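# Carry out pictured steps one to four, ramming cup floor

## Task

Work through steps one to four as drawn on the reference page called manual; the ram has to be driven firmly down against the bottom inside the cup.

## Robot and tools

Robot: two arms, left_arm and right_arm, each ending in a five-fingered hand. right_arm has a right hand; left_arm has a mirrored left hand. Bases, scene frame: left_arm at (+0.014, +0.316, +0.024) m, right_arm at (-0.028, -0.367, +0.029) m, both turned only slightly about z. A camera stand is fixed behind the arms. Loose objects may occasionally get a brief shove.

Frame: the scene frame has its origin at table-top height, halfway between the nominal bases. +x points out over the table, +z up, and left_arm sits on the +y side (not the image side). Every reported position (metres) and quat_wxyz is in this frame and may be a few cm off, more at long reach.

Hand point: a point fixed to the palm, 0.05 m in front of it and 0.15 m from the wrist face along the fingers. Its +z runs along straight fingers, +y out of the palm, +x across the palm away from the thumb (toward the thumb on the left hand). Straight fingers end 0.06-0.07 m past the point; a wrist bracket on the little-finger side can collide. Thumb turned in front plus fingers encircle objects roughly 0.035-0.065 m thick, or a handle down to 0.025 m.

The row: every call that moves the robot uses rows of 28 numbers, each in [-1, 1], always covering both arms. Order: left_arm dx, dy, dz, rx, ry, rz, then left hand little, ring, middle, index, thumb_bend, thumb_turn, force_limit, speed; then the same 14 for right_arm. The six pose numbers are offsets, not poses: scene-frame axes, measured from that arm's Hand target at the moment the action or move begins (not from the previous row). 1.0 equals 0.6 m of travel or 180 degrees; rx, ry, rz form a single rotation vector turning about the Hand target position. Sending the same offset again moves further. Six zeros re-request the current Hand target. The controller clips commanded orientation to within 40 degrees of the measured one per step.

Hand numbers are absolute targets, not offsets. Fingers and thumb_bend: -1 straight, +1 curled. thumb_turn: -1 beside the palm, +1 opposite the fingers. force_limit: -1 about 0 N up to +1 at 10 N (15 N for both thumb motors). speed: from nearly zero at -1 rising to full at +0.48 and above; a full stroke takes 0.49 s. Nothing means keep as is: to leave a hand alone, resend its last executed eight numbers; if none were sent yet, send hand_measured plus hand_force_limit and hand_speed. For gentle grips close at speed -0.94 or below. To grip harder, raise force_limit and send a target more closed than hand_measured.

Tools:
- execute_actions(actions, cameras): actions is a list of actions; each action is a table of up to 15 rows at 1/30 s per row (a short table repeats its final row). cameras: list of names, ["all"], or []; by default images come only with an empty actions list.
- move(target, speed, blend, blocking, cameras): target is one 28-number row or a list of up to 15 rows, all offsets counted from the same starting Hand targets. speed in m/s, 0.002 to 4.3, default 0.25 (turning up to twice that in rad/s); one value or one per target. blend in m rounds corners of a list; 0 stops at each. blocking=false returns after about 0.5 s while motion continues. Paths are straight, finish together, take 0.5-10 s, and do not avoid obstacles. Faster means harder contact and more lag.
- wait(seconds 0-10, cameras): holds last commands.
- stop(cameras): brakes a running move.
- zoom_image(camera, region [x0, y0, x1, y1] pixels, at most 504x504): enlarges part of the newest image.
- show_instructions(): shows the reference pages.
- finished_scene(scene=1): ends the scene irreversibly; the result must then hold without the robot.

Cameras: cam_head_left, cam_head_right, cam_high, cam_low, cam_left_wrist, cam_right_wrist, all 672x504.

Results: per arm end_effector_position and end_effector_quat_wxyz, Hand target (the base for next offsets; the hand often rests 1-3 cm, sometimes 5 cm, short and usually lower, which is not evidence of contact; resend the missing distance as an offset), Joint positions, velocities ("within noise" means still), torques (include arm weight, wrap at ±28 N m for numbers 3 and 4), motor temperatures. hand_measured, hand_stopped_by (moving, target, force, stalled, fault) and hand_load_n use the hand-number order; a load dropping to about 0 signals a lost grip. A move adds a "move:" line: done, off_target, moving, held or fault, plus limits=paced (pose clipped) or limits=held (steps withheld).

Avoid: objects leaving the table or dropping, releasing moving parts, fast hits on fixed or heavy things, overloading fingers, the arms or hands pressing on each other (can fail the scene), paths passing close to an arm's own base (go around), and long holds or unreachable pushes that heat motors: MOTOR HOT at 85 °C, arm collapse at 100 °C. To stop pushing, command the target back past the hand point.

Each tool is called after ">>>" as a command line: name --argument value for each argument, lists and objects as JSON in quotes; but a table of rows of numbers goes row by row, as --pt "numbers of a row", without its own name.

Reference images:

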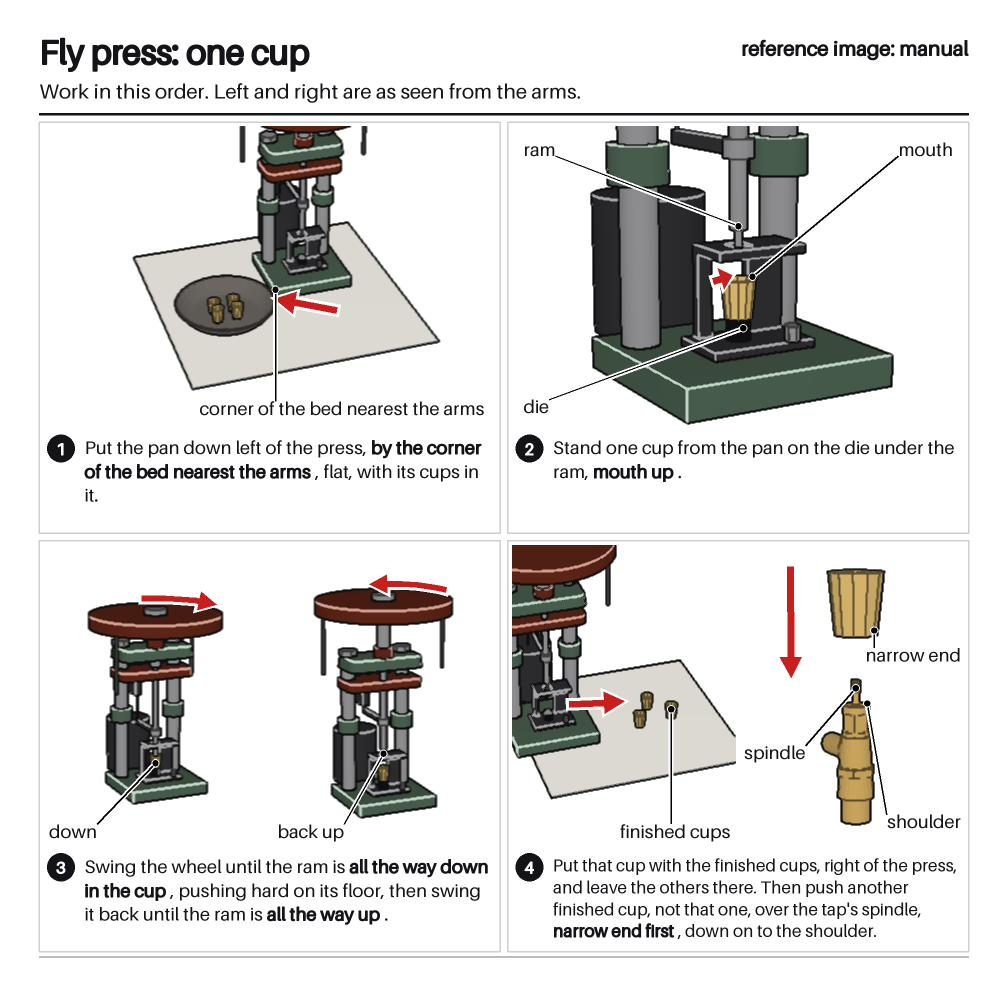

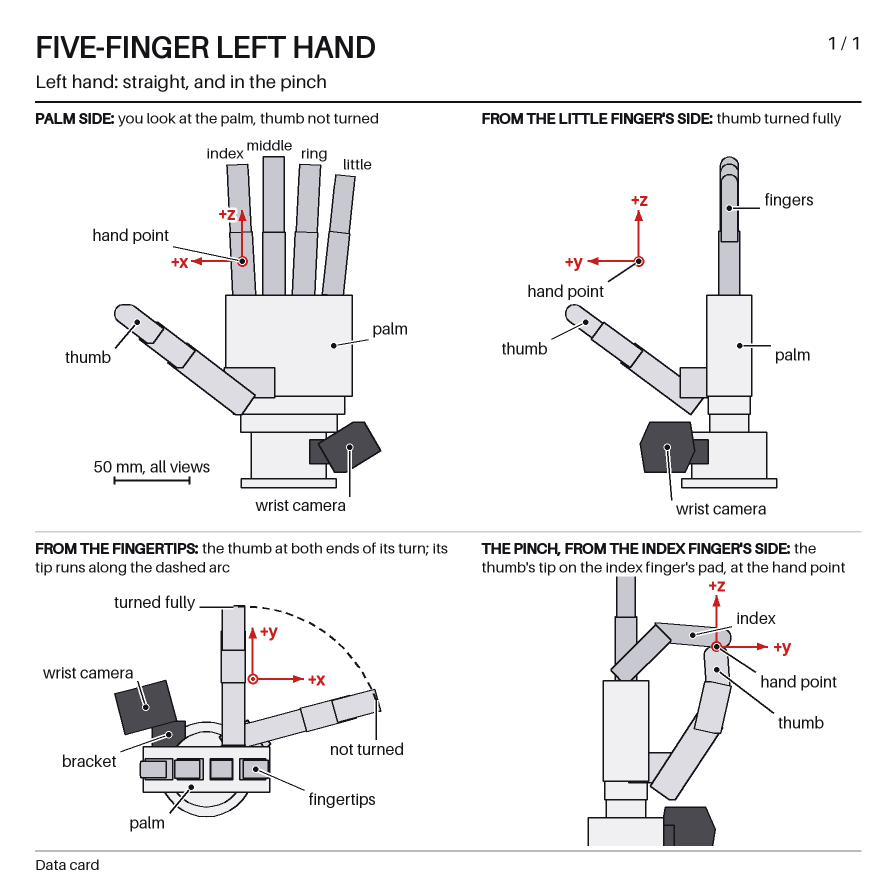

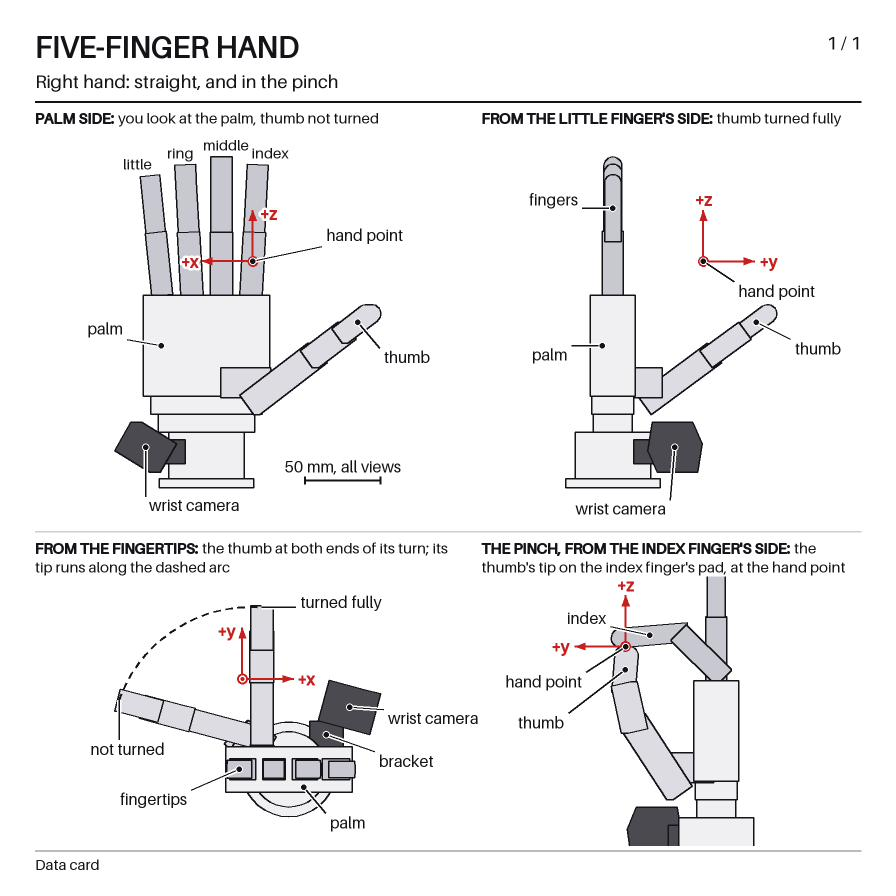

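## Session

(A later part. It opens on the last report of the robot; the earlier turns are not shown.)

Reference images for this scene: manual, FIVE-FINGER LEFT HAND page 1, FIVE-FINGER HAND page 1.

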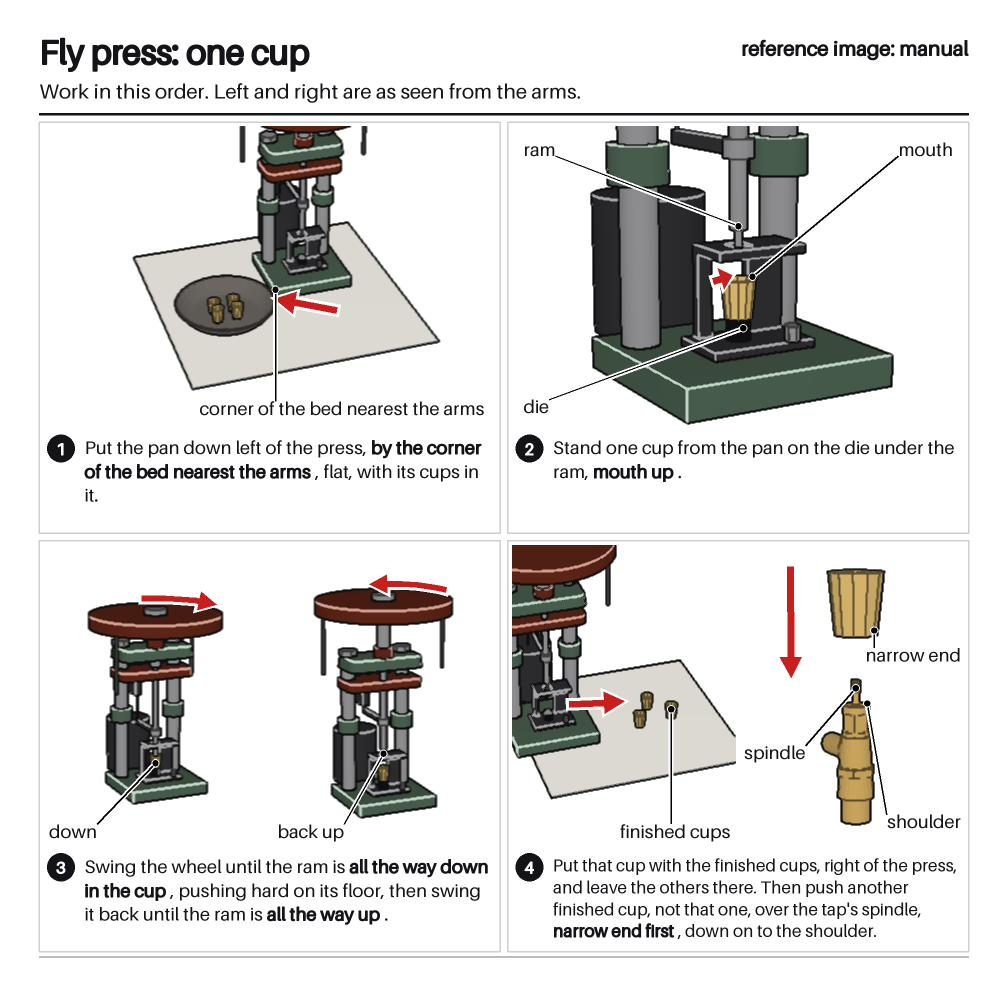

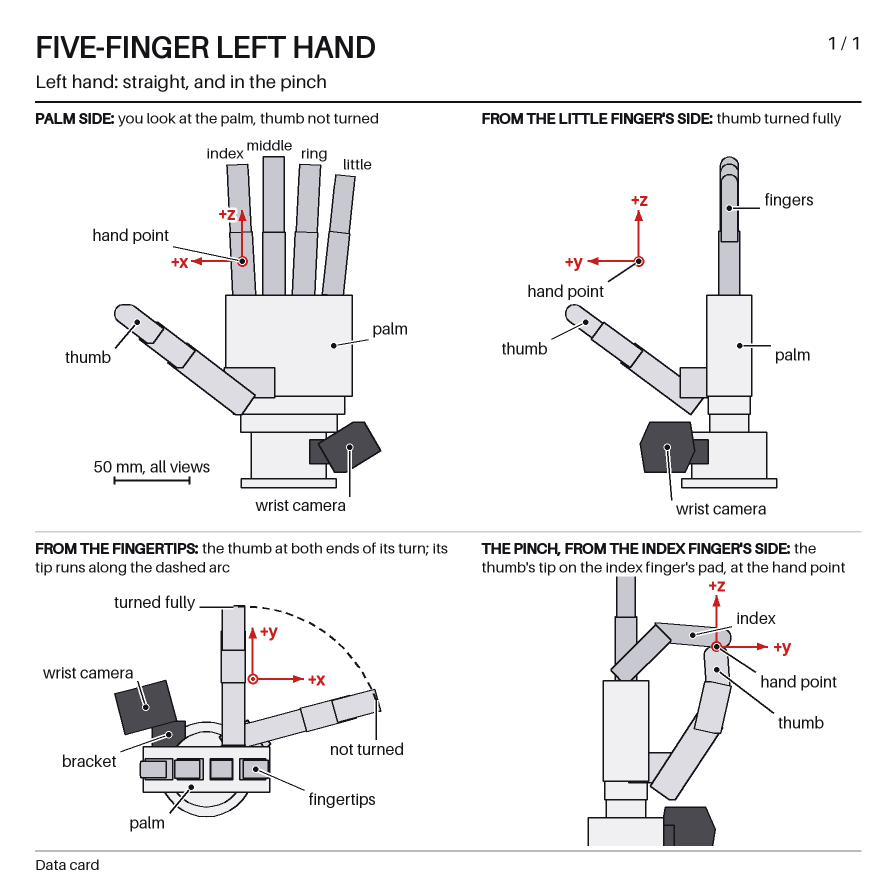

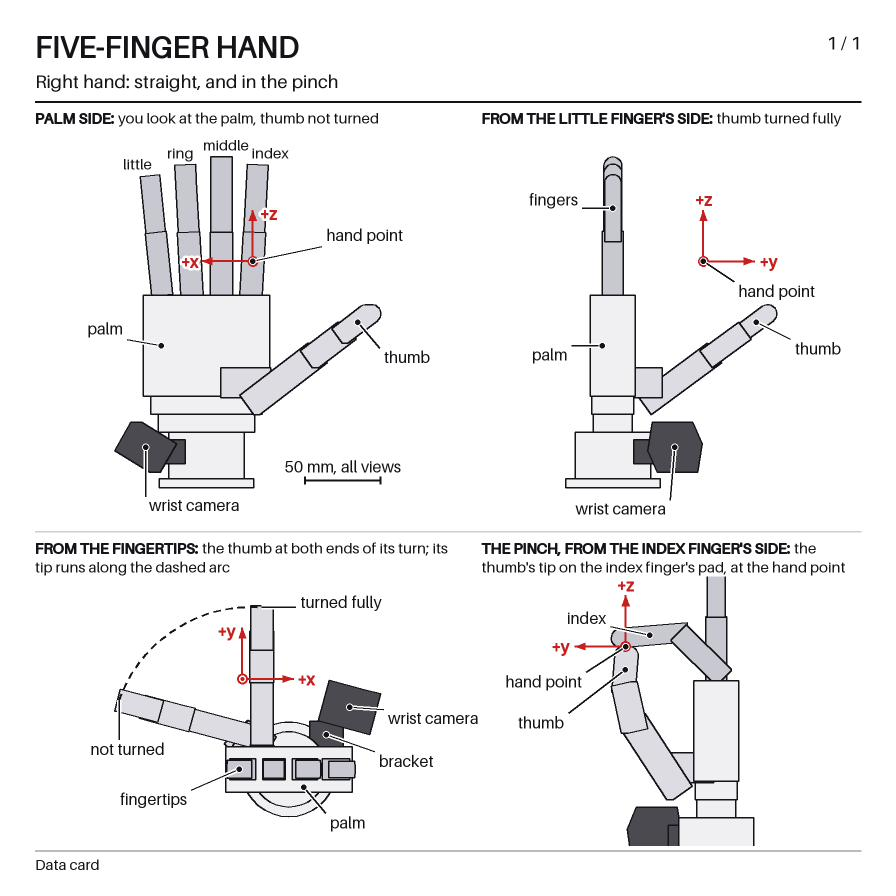

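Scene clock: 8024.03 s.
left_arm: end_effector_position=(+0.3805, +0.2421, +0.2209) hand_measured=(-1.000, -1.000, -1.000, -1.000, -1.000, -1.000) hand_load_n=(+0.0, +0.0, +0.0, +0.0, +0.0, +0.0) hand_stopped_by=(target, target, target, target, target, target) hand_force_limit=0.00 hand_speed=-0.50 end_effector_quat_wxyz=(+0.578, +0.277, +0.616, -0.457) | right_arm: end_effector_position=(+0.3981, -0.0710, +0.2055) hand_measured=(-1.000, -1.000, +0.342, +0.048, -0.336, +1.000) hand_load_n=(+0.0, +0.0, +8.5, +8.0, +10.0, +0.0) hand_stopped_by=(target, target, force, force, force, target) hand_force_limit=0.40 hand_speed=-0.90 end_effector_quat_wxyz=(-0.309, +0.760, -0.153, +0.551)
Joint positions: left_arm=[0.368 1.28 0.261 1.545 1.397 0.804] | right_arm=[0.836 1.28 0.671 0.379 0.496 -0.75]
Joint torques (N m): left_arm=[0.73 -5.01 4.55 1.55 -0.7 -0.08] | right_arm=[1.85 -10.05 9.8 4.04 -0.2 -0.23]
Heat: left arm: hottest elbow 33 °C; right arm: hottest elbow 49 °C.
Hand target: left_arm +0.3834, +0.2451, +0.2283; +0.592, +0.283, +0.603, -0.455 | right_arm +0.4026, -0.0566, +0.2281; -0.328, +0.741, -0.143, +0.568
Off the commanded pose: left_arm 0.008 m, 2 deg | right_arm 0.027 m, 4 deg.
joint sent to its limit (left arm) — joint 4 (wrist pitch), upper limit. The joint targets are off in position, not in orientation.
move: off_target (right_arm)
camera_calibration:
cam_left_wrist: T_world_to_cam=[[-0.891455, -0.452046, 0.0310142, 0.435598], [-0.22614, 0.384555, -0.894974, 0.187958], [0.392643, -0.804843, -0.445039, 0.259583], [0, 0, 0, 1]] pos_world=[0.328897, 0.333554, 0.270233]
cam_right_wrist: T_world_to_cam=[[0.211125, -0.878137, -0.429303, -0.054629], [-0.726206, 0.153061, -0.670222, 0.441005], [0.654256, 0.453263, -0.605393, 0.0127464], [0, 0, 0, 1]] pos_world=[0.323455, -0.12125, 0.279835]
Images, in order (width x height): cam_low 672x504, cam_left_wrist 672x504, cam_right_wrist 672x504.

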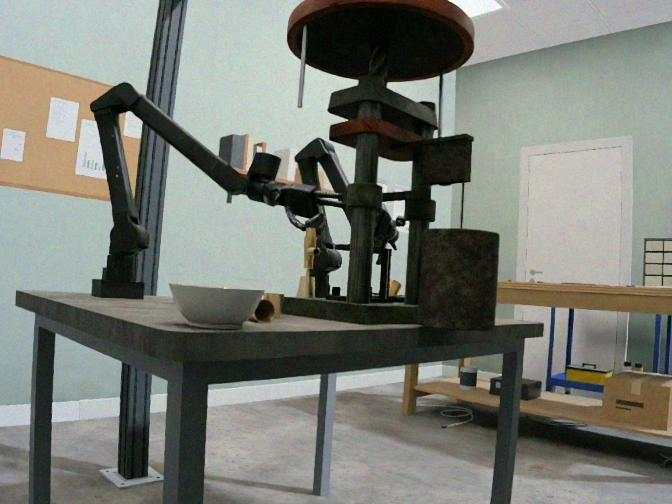

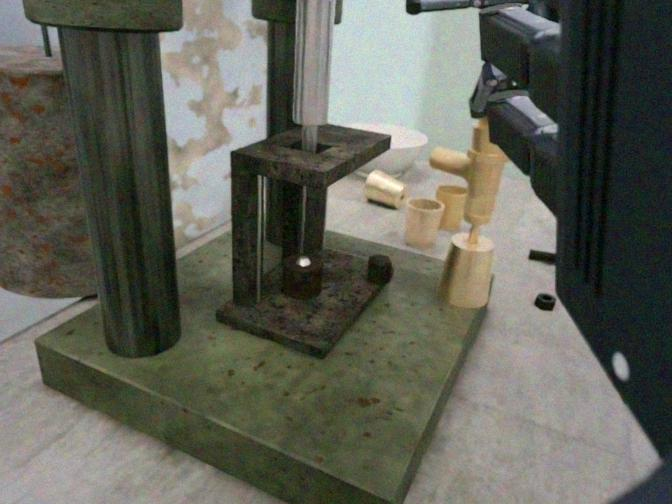

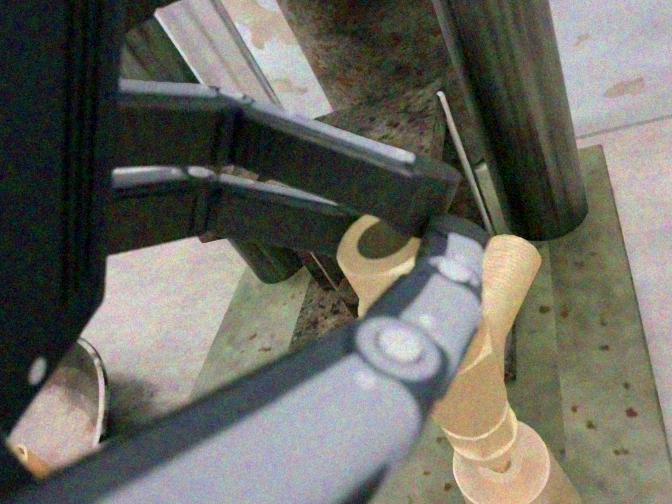

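>>> move --target '[0,0,0,0,0,0,-1,-1,-1,-1,-1,-1,0.0,-0.5,-0.0059,-0.0063,-0.014,-0.0093,0.0087,0,-1,-1,0.4,0.2,-0.2,1.0,0.4,-0.9]' --speed 0.03 --cameras '["cam_left_wrist","cam_low","cam_right_wrist"]'

>>> zoom_image --camera "cam_right_wrist" --region '[475, 440, 525, 490]'

>>> zoom_image --camera "cam_low" --region '[294, 222, 326, 254]'

>>> zoom_image --camera "cam_low" --region '[294, 250, 326, 282]'

Scene clock: 8103.13 s.
left_arm: end_effector_position=(+0.3805, +0.2421, +0.2209) hand_measured=(-1.000, -1.000, -1.000, -1.000, -1.000, -1.000) hand_load_n=(+0.0, +0.5, +0.0, +0.0, +0.0, +0.0) hand_stopped_by=(target, target, target, target, target, target) hand_force_limit=0.00 hand_speed=-0.50 end_effector_quat_wxyz=(+0.578, +0.277, +0.616, -0.457) | right_arm: end_effector_position=(+0.3981, -0.0710, +0.2055) hand_measured=(-1.000, -1.000, +0.342, +0.048, -0.336, +1.000) hand_load_n=(+0.0, +0.0, +8.0, +8.0, +10.0, +0.5) hand_stopped_by=(target, target, force, force, force, target) hand_force_limit=0.40 hand_speed=-0.90 end_effector_quat_wxyz=(-0.309, +0.760, -0.153, +0.551)
Joint positions: left_arm=[0.368 1.28 0.261 1.545 1.397 0.804] | right_arm=[0.836 1.28 0.671 0.379 0.496 -0.75]
Joint torques (N m): left_arm=[0.62 -5.01 4.55 1.54 -0.7 -0.08] | right_arm=[2.02 -9.99 9.69 2.22 -0.23 -0.22]
Heat: left arm: hottest elbow 33 °C; right arm: hottest elbow 48 °C.
Hand target: left_arm +0.3834, +0.2451, +0.2283; +0.592, +0.283, +0.603, -0.455 | right_arm +0.3990, -0.0604, +0.2197; -0.315, +0.753, -0.139, +0.560
Off the commanded pose: left_arm 0.008 m, 2 deg | right_arm 0.018 m, 2 deg.
joint sent to its limit (left arm) — joint 4 (wrist pitch), upper limit. The joint targets are off in position, not in orientation.
move: off_target (right_arm)
camera_calibration:
cam_left_wrist: T_world_to_cam=[[-0.891455, -0.452046, 0.0310142, 0.435598], [-0.22614, 0.384555, -0.894974, 0.187958], [0.392643, -0.804843, -0.445039, 0.259583], [0, 0, 0, 1]] pos_world=[0.328897, 0.333554, 0.270233]
cam_right_wrist: T_world_to_cam=[[0.211125, -0.878137, -0.429303, -0.054629], [-0.726206, 0.153061, -0.670222, 0.441005], [0.654256, 0.453263, -0.605393, 0.0127464], [0, 0, 0, 1]] pos_world=[0.323455, -0.12125, 0.279835]
Images, in order (width x height): cam_low 672x504, cam_left_wrist 672x504, cam_right_wrist 672x504.

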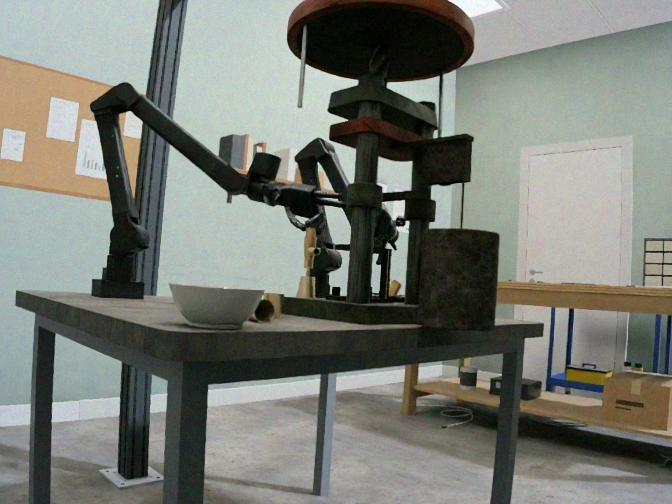

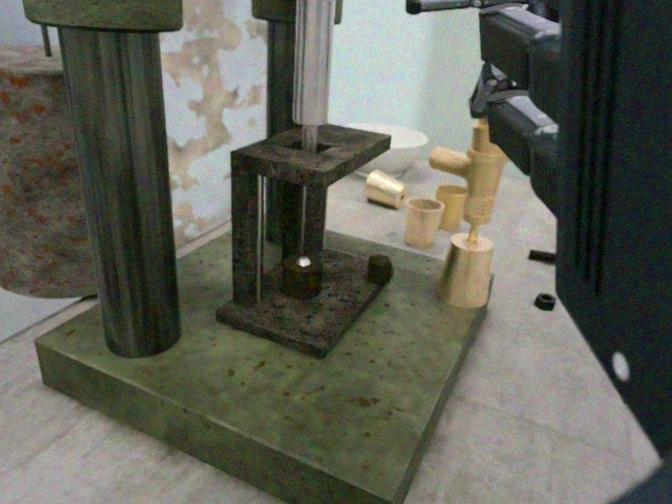

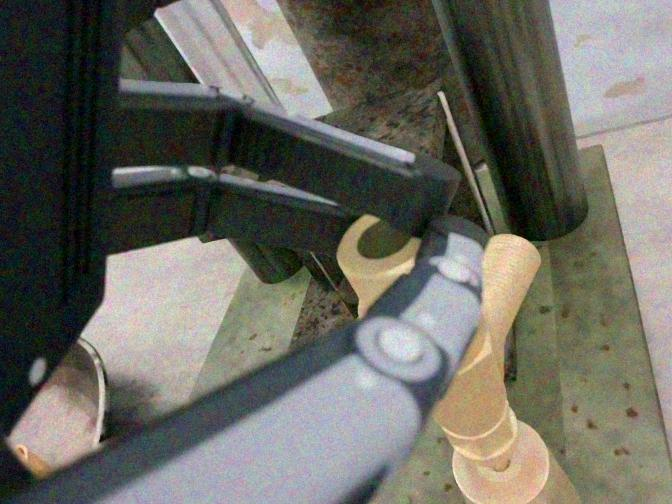

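Scaled by 10.080.

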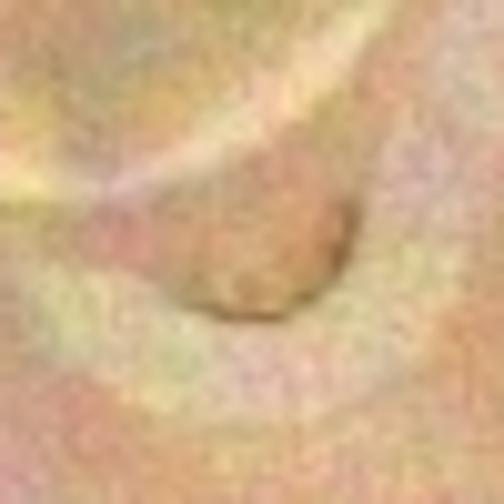

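Scaled by 15.750.

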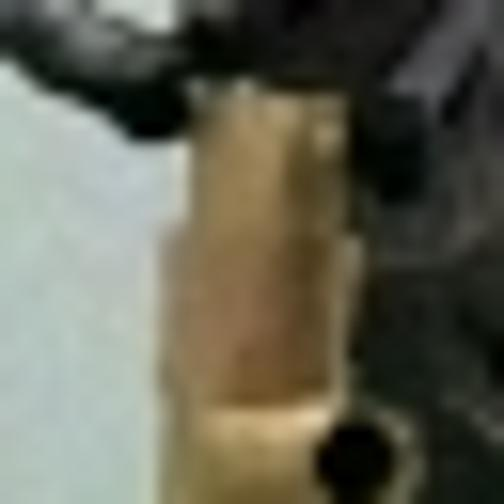

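Scaled by 15.750.

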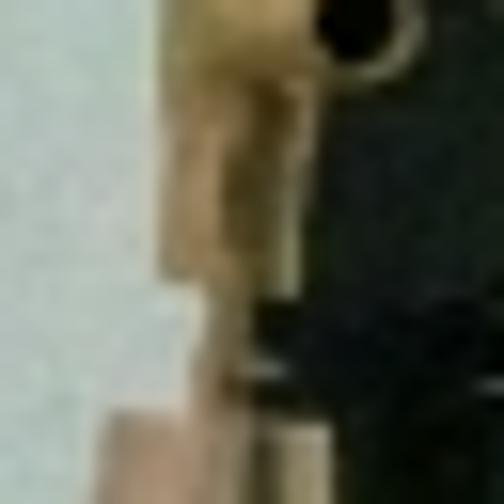

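>>> move --target '[0,0,0,0,0,0,-1,-1,-1,-1,-1,-1,0.0,-0.5,0.00055,0.0006,-0.0042,-0.00116,0.00109,0,-1,-1,0.4,0.2,-0.2,1.0,0.4,-0.9]' --speed 0.03 --cameras '["cam_left_wrist","cam_low","cam_right_wrist"]'

>>> zoom_image --camera "cam_right_wrist" --region '[475, 440, 525, 490]'

>>> zoom_image --camera "cam_low" --region '[294, 250, 326, 282]'

Scene clock: 8118.97 s.
left_arm: end_effector_position=(+0.3805, +0.2421, +0.2209) hand_measured=(-1.000, -1.000, -1.000, -1.000, -1.000, -1.000) hand_load_n=(+0.0, +0.0, +0.0, +0.0, -0.5, +0.0) hand_stopped_by=(target, target, target, target, target, target) hand_force_limit=0.00 hand_speed=-0.50 end_effector_quat_wxyz=(+0.578, +0.277, +0.616, -0.457) | right_arm: end_effector_position=(+0.3982, -0.0708, +0.2058) hand_measured=(-1.000, -1.000, +0.342, +0.048, -0.336, +1.000) hand_load_n=(+0.0, +0.0, +8.5, +8.5, +10.0, +0.5) hand_stopped_by=(target, target, force, force, force, target) hand_force_limit=0.40 hand_speed=-0.90 end_effector_quat_wxyz=(-0.309, +0.759, -0.153, +0.552)
Joint positions: left_arm=[0.368 1.28 0.261 1.545 1.397 0.804] | right_arm=[0.836 1.28 0.671 0.38 0.496 -0.75]
Joint torques (N m): left_arm=[0.62 -4.95 4.56 1.52 -0.69 -0.08] | right_arm=[1.85 -9.7 9.68 2.24 -0.23 -0.21]
Heat: left arm: hottest elbow 33 °C; right arm: hottest elbow 48 °C.
Hand target: left_arm +0.3834, +0.2451, +0.2283; +0.592, +0.283, +0.603, -0.455 | right_arm +0.3994, -0.0601, +0.2171; -0.314, +0.755, -0.138, +0.559
Off the commanded pose: left_arm 0.008 m, 2 deg | right_arm 0.016 m, 2 deg.
joint sent to its limit (left arm) — joint 4 (wrist pitch), upper limit. The joint targets are off in position, not in orientation.
move: off_target (right_arm)
camera_calibration:
cam_left_wrist: T_world_to_cam=[[-0.891455, -0.452046, 0.0310142, 0.435598], [-0.22614, 0.384555, -0.894974, 0.187958], [0.392643, -0.804843, -0.445039, 0.259583], [0, 0, 0, 1]] pos_world=[0.328897, 0.333554, 0.270233]
cam_right_wrist: T_world_to_cam=[[0.211567, -0.877636, -0.430109, -0.0544212], [-0.725526, 0.153835, -0.670781, 0.441242], [0.654867, 0.45397, -0.604202, 0.0123575], [0, 0, 0, 1]] pos_world=[0.323554, -0.121251, 0.280036]
Images, in order (width x height): cam_low 672x504, cam_left_wrist 672x504, cam_right_wrist 672x504.

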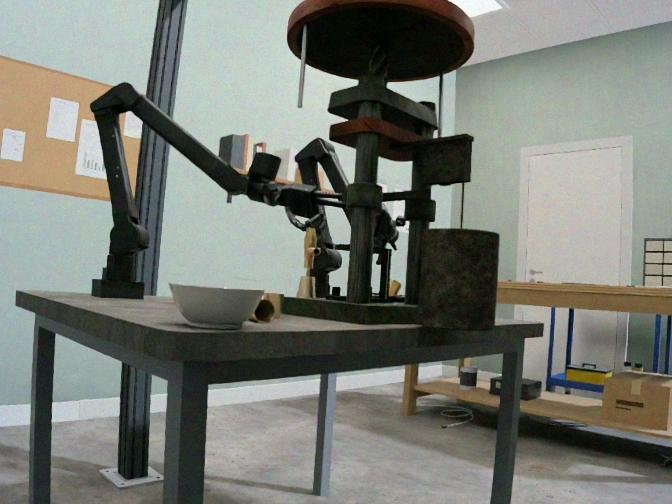

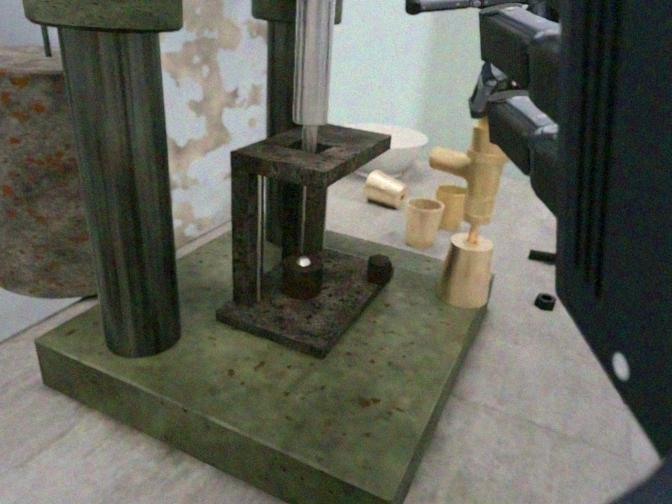

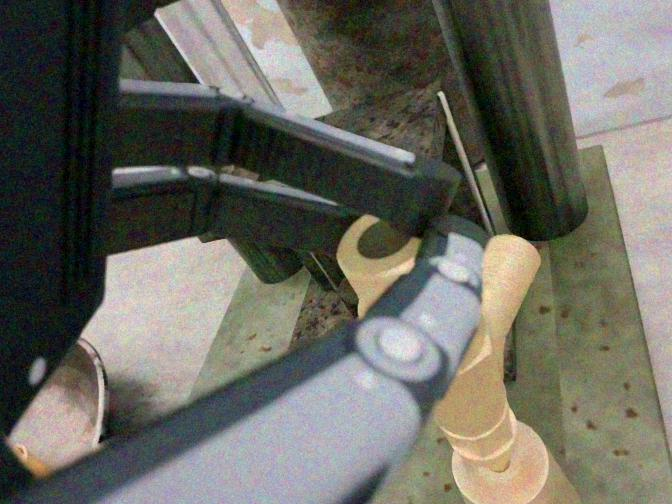

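Scaled by 10.080.

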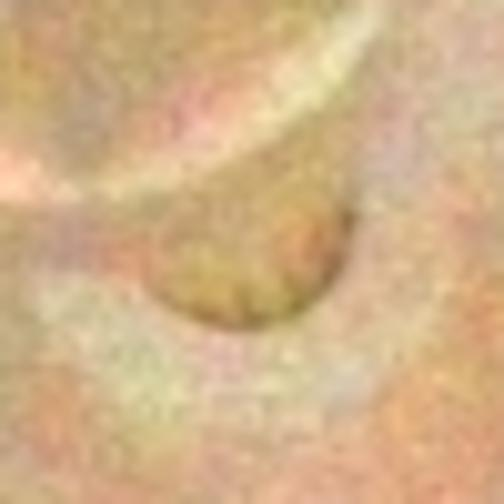

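Scaled by 15.750.

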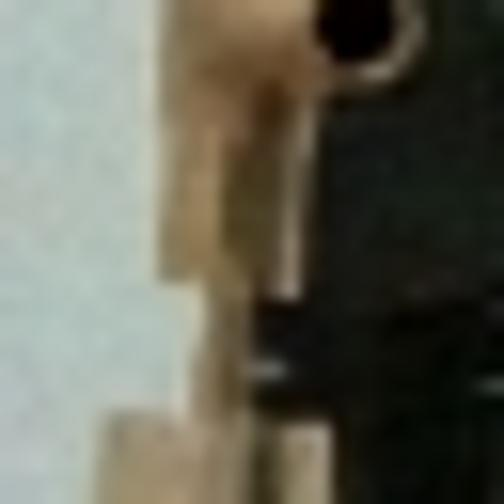

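>>> zoom_image --camera "cam_right_wrist" --region '[488, 452, 514, 478]'

>>> zoom_image --camera "cam_right_wrist" --region '[484, 448, 516, 480]'

>>> zoom_image --camera "cam_left_wrist" --region '[462, 228, 486, 252]'

Scaled by 19.385.

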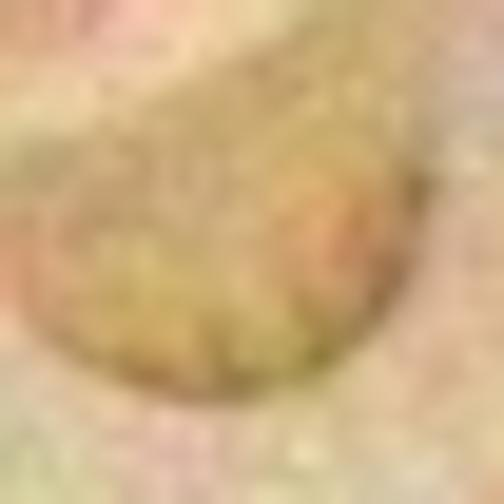

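Scaled by 15.750.

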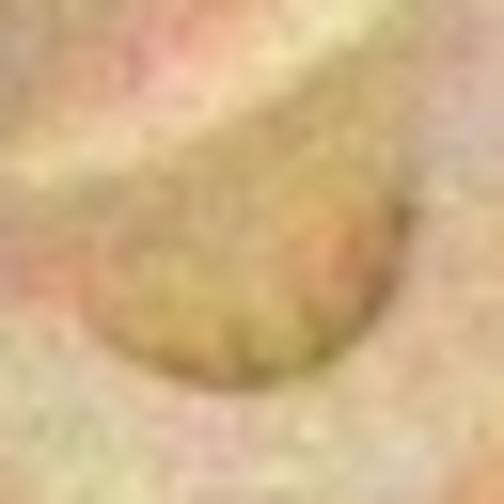

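Scaled by 21.000.

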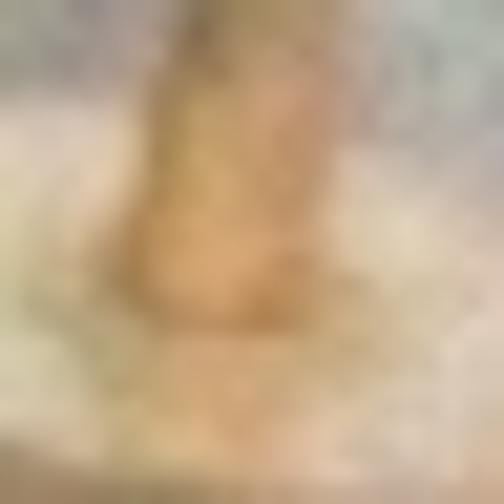

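>>> execute_actions --actions '[]' --cameras '["cam_right_wrist"]'

>>> zoom_image --camera "cam_right_wrist" --region '[484, 448, 516, 480]'

>>> execute_actions --actions '[]' --cameras '["cam_right_wrist"]'

>>> zoom_image --camera "cam_right_wrist" --region '[484, 448, 516, 480]'

Scene clock: 8184.13 s.
left_arm: end_effector_position=(+0.3805, +0.2421, +0.2209) hand_measured=(-1.000, -1.000, -1.000, -1.000, -1.000, -1.000) hand_load_n=(+0.0, +0.0, +0.0, +0.0, +0.0, +0.0) hand_stopped_by=(target, target, target, target, target, target) hand_force_limit=0.00 hand_speed=-0.50 end_effector_quat_wxyz=(+0.578, +0.277, +0.616, -0.457) | right_arm: end_effector_position=(+0.3983, -0.0708, +0.2051) hand_measured=(-1.000, -1.000, +0.342, +0.048, -0.336, +1.000) hand_load_n=(+0.0, +0.0, +8.5, +8.0, +10.0, +0.5) hand_stopped_by=(target, target, force, force, force, target) hand_force_limit=0.40 hand_speed=-0.90 end_effector_quat_wxyz=(-0.309, +0.760, -0.153, +0.551)
Joint positions: left_arm=[0.368 1.28 0.261 1.545 1.397 0.804] | right_arm=[0.836 1.282 0.671 0.38 0.496 -0.75]
Joint velocities: within noise
Joint torques (N m): left_arm=[0.73 -4.95 4.56 1.54 -0.7 -0.07] | right_arm=[1.96 -9.82 9.65 2.24 -0.25 -0.22]
Motor temperatures (°C): left_arm=[29 27 33 28 27 28] | right_arm=[25 29 48 30 26 29]
Heat: left arm: hottest elbow 33 °C; right arm: hottest elbow 48 °C.
Hand target: left_arm +0.3834, +0.2451, +0.2283; +0.592, +0.283, +0.603, -0.455 | right_arm +0.3994, -0.0601, +0.2171; -0.314, +0.755, -0.138, +0.559
Off the commanded pose: left_arm 0.008 m, 2 deg | right_arm 0.016 m, 2 deg.
camera_calibration:
cam_right_wrist: T_world_to_cam=[[0.211125, -0.878137, -0.429303, -0.0547551], [-0.726206, 0.153061, -0.670222, 0.440867], [0.654256, 0.453263, -0.605393, 0.0123281], [0, 0, 0, 1]] pos_world=[0.323655, -0.12115, 0.279435]
Images, in order (width x height): cam_right_wrist 672x504.

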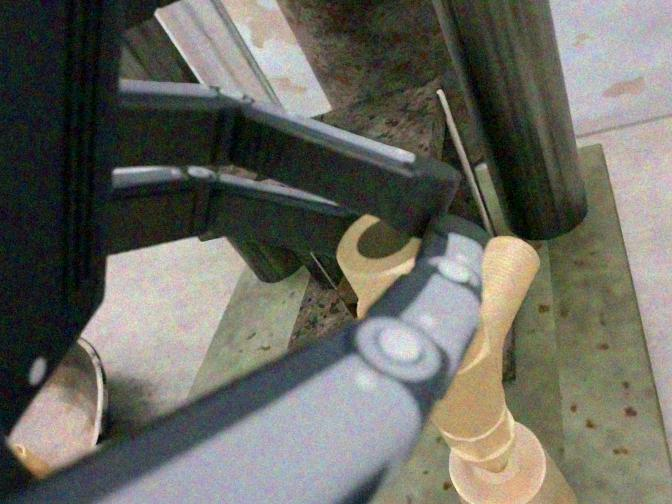

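Scaled by 15.750.

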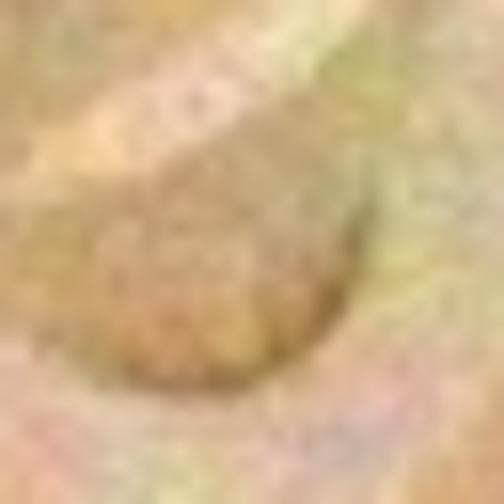

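Scene clock: 8184.13 s.
left_arm: end_effector_position=(+0.3805, +0.2421, +0.2209) hand_measured=(-1.000, -1.000, -1.000, -1.000, -1.000, -1.000) hand_load_n=(+0.0, +0.0, +0.0, +0.0, +0.0, +0.0) hand_stopped_by=(target, target, target, target, target, target) hand_force_limit=0.00 hand_speed=-0.50 end_effector_quat_wxyz=(+0.578, +0.277, +0.616, -0.457) | right_arm: end_effector_position=(+0.3983, -0.0708, +0.2051) hand_measured=(-1.000, -1.000, +0.342, +0.048, -0.336, +1.000) hand_load_n=(+0.0, +0.0, +8.5, +8.0, +10.0, +0.5) hand_stopped_by=(target, target, force, force, force, target) hand_force_limit=0.40 hand_speed=-0.90 end_effector_quat_wxyz=(-0.309, +0.760, -0.153, +0.551)
Joint positions: left_arm=[0.368 1.28 0.261 1.545 1.397 0.804] | right_arm=[0.836 1.282 0.671 0.38 0.496 -0.75]
Joint velocities: within noise
Joint torques (N m): left_arm=[0.73 -4.95 4.56 1.54 -0.7 -0.07] | right_arm=[1.96 -9.82 9.65 2.24 -0.25 -0.22]
Motor temperatures (°C): left_arm=[29 27 33 28 27 28] | right_arm=[25 29 48 30 26 29]
Heat: left arm: hottest elbow 33 °C; right arm: hottest elbow 48 °C.
Hand target: left_arm +0.3834, +0.2451, +0.2283; +0.592, +0.283, +0.603, -0.455 | right_arm +0.3994, -0.0601, +0.2171; -0.314, +0.755, -0.138, +0.559
Off the commanded pose: left_arm 0.008 m, 2 deg | right_arm 0.016 m, 2 deg.
camera_calibration:
cam_right_wrist: T_world_to_cam=[[0.211125, -0.878137, -0.429303, -0.0547551], [-0.726206, 0.153061, -0.670222, 0.440867], [0.654256, 0.453263, -0.605393, 0.0123281], [0, 0, 0, 1]] pos_world=[0.323655, -0.12115, 0.279435]
Images, in order (width x height): cam_right_wrist 672x504.

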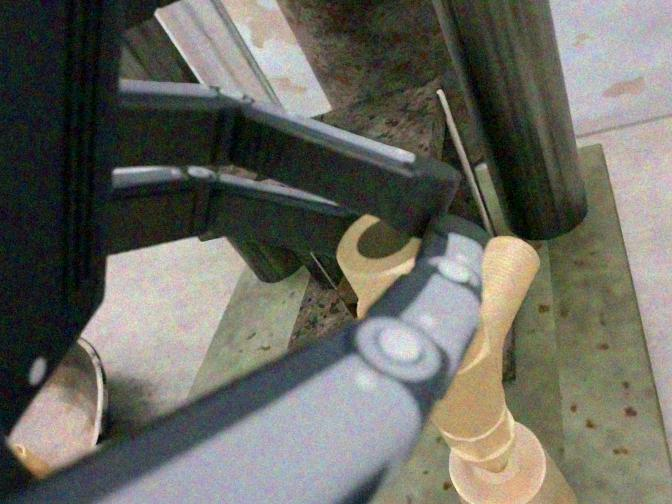

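Scaled by 15.750.

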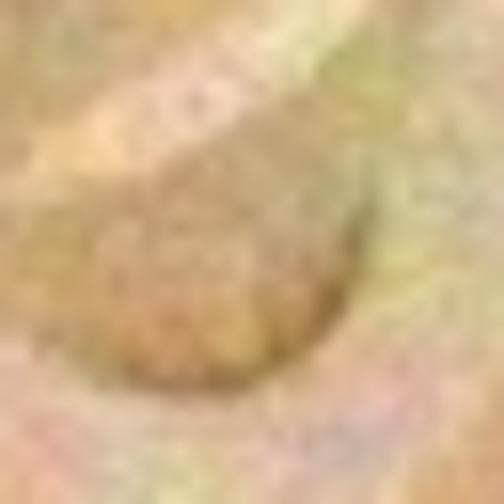

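>>> execute_actions --actions '[]' --cameras '["cam_low", "cam_left_wrist", "cam_right_wrist"]'

>>> zoom_image --camera "cam_low" --region '[294, 222, 326, 254]'

>>> zoom_image --camera "cam_low" --region '[294, 250, 326, 282]'

>>> zoom_image --camera "cam_left_wrist" --region '[440, 180, 510, 250]'

>>> zoom_image --camera "cam_right_wrist" --region '[320, 190, 440, 310]'

Scene clock: 8192.17 s.
left_arm: end_effector_position=(+0.3805, +0.2421, +0.2209) hand_measured=(-1.000, -1.000, -1.000, -1.000, -1.000, -1.000) hand_load_n=(+0.0, +0.0, +0.0, +0.0, +0.0, +0.0) hand_stopped_by=(target, target, target, target, target, target) hand_force_limit=0.00 hand_speed=-0.50 end_effector_quat_wxyz=(+0.578, +0.277, +0.616, -0.457) | right_arm: end_effector_position=(+0.3983, -0.0708, +0.2051) hand_measured=(-1.000, -1.000, +0.342, +0.048, -0.336, +1.000) hand_load_n=(+0.0, +0.0, +8.5, +8.0, +10.0, +0.5) hand_stopped_by=(target, target, force, force, force, target) hand_force_limit=0.40 hand_speed=-0.90 end_effector_quat_wxyz=(-0.309, +0.760, -0.153, +0.551)
Joint positions: left_arm=[0.368 1.28 0.261 1.545 1.397 0.804] | right_arm=[0.836 1.282 0.671 0.38 0.496 -0.75]
Joint velocities: within noise
Joint torques (N m): left_arm=[0.67 -4.95 4.57 1.52 -0.7 -0.08] | right_arm=[1.79 -9.76 9.65 2.28 -0.23 -0.21]
Motor temperatures (°C): left_arm=[29 27 33 28 27 28] | right_arm=[25 29 48 30 26 29]
Heat: left arm: hottest elbow 33 °C; right arm: hottest elbow 48 °C.
Hand target: left_arm +0.3834, +0.2451, +0.2283; +0.592, +0.283, +0.603, -0.455 | right_arm +0.3994, -0.0601, +0.2171; -0.314, +0.755, -0.138, +0.559
Off the commanded pose: left_arm 0.008 m, 2 deg | right_arm 0.016 m, 2 deg.
camera_calibration:
cam_left_wrist: T_world_to_cam=[[-0.891455, -0.452046, 0.0310142, 0.435598], [-0.22614, 0.384555, -0.894974, 0.187958], [0.392643, -0.804843, -0.445039, 0.259583], [0, 0, 0, 1]] pos_world=[0.328897, 0.333554, 0.270233]
cam_right_wrist: T_world_to_cam=[[0.211125, -0.878137, -0.429303, -0.0547551], [-0.726206, 0.153061, -0.670222, 0.440867], [0.654256, 0.453263, -0.605393, 0.0123281], [0, 0, 0, 1]] pos_world=[0.323655, -0.12115, 0.279435]
Images, in order (width x height): cam_low 672x504, cam_left_wrist 672x504, cam_right_wrist 672x504.

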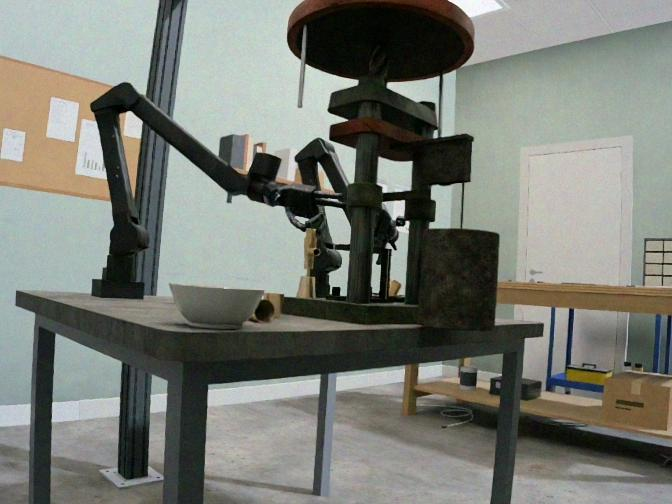

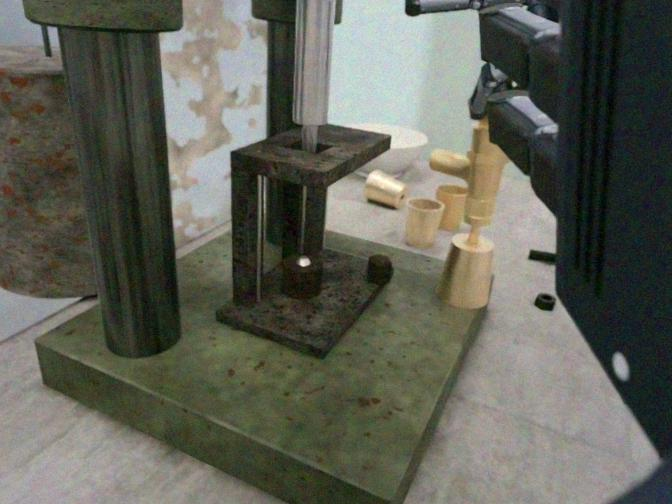

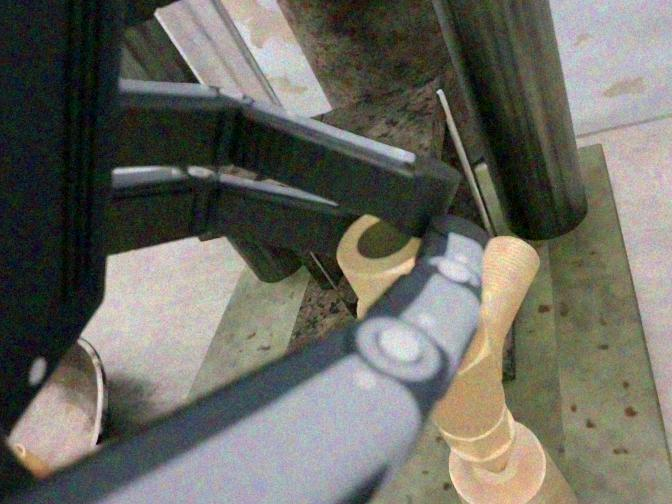

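Scaled by 15.750.

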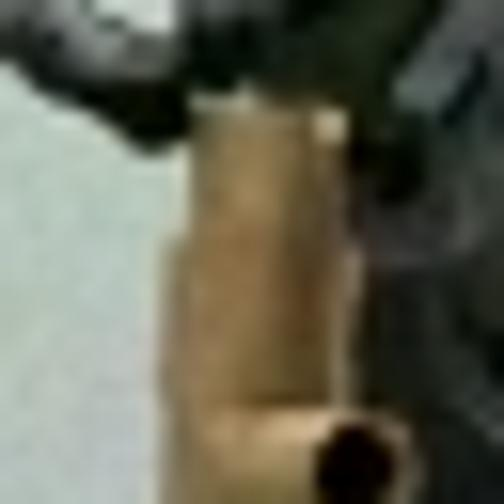

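Scaled by 15.750.

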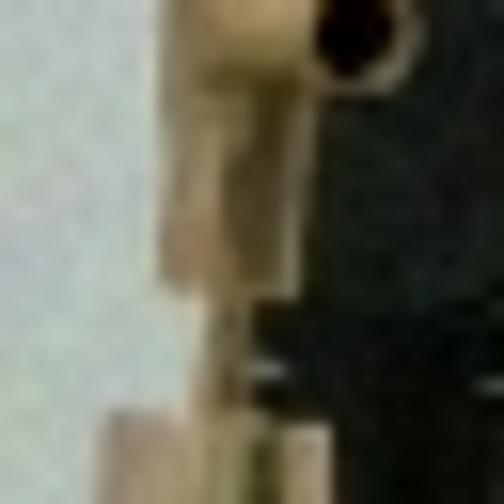

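Scaled by 7.200.

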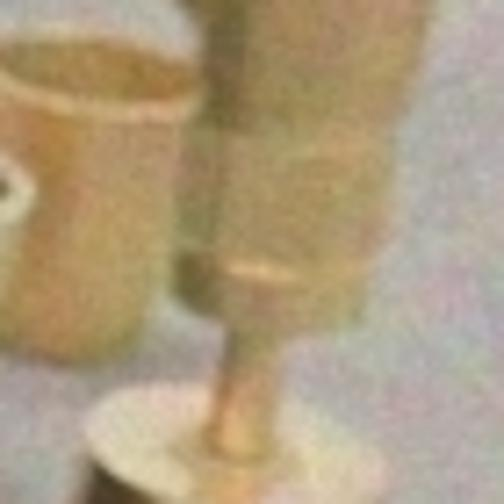

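Scaled by 4.200.

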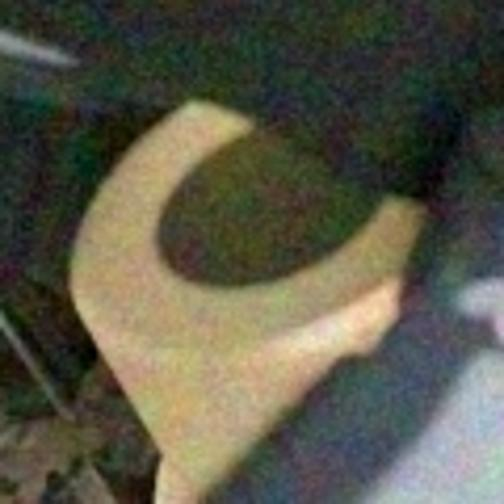

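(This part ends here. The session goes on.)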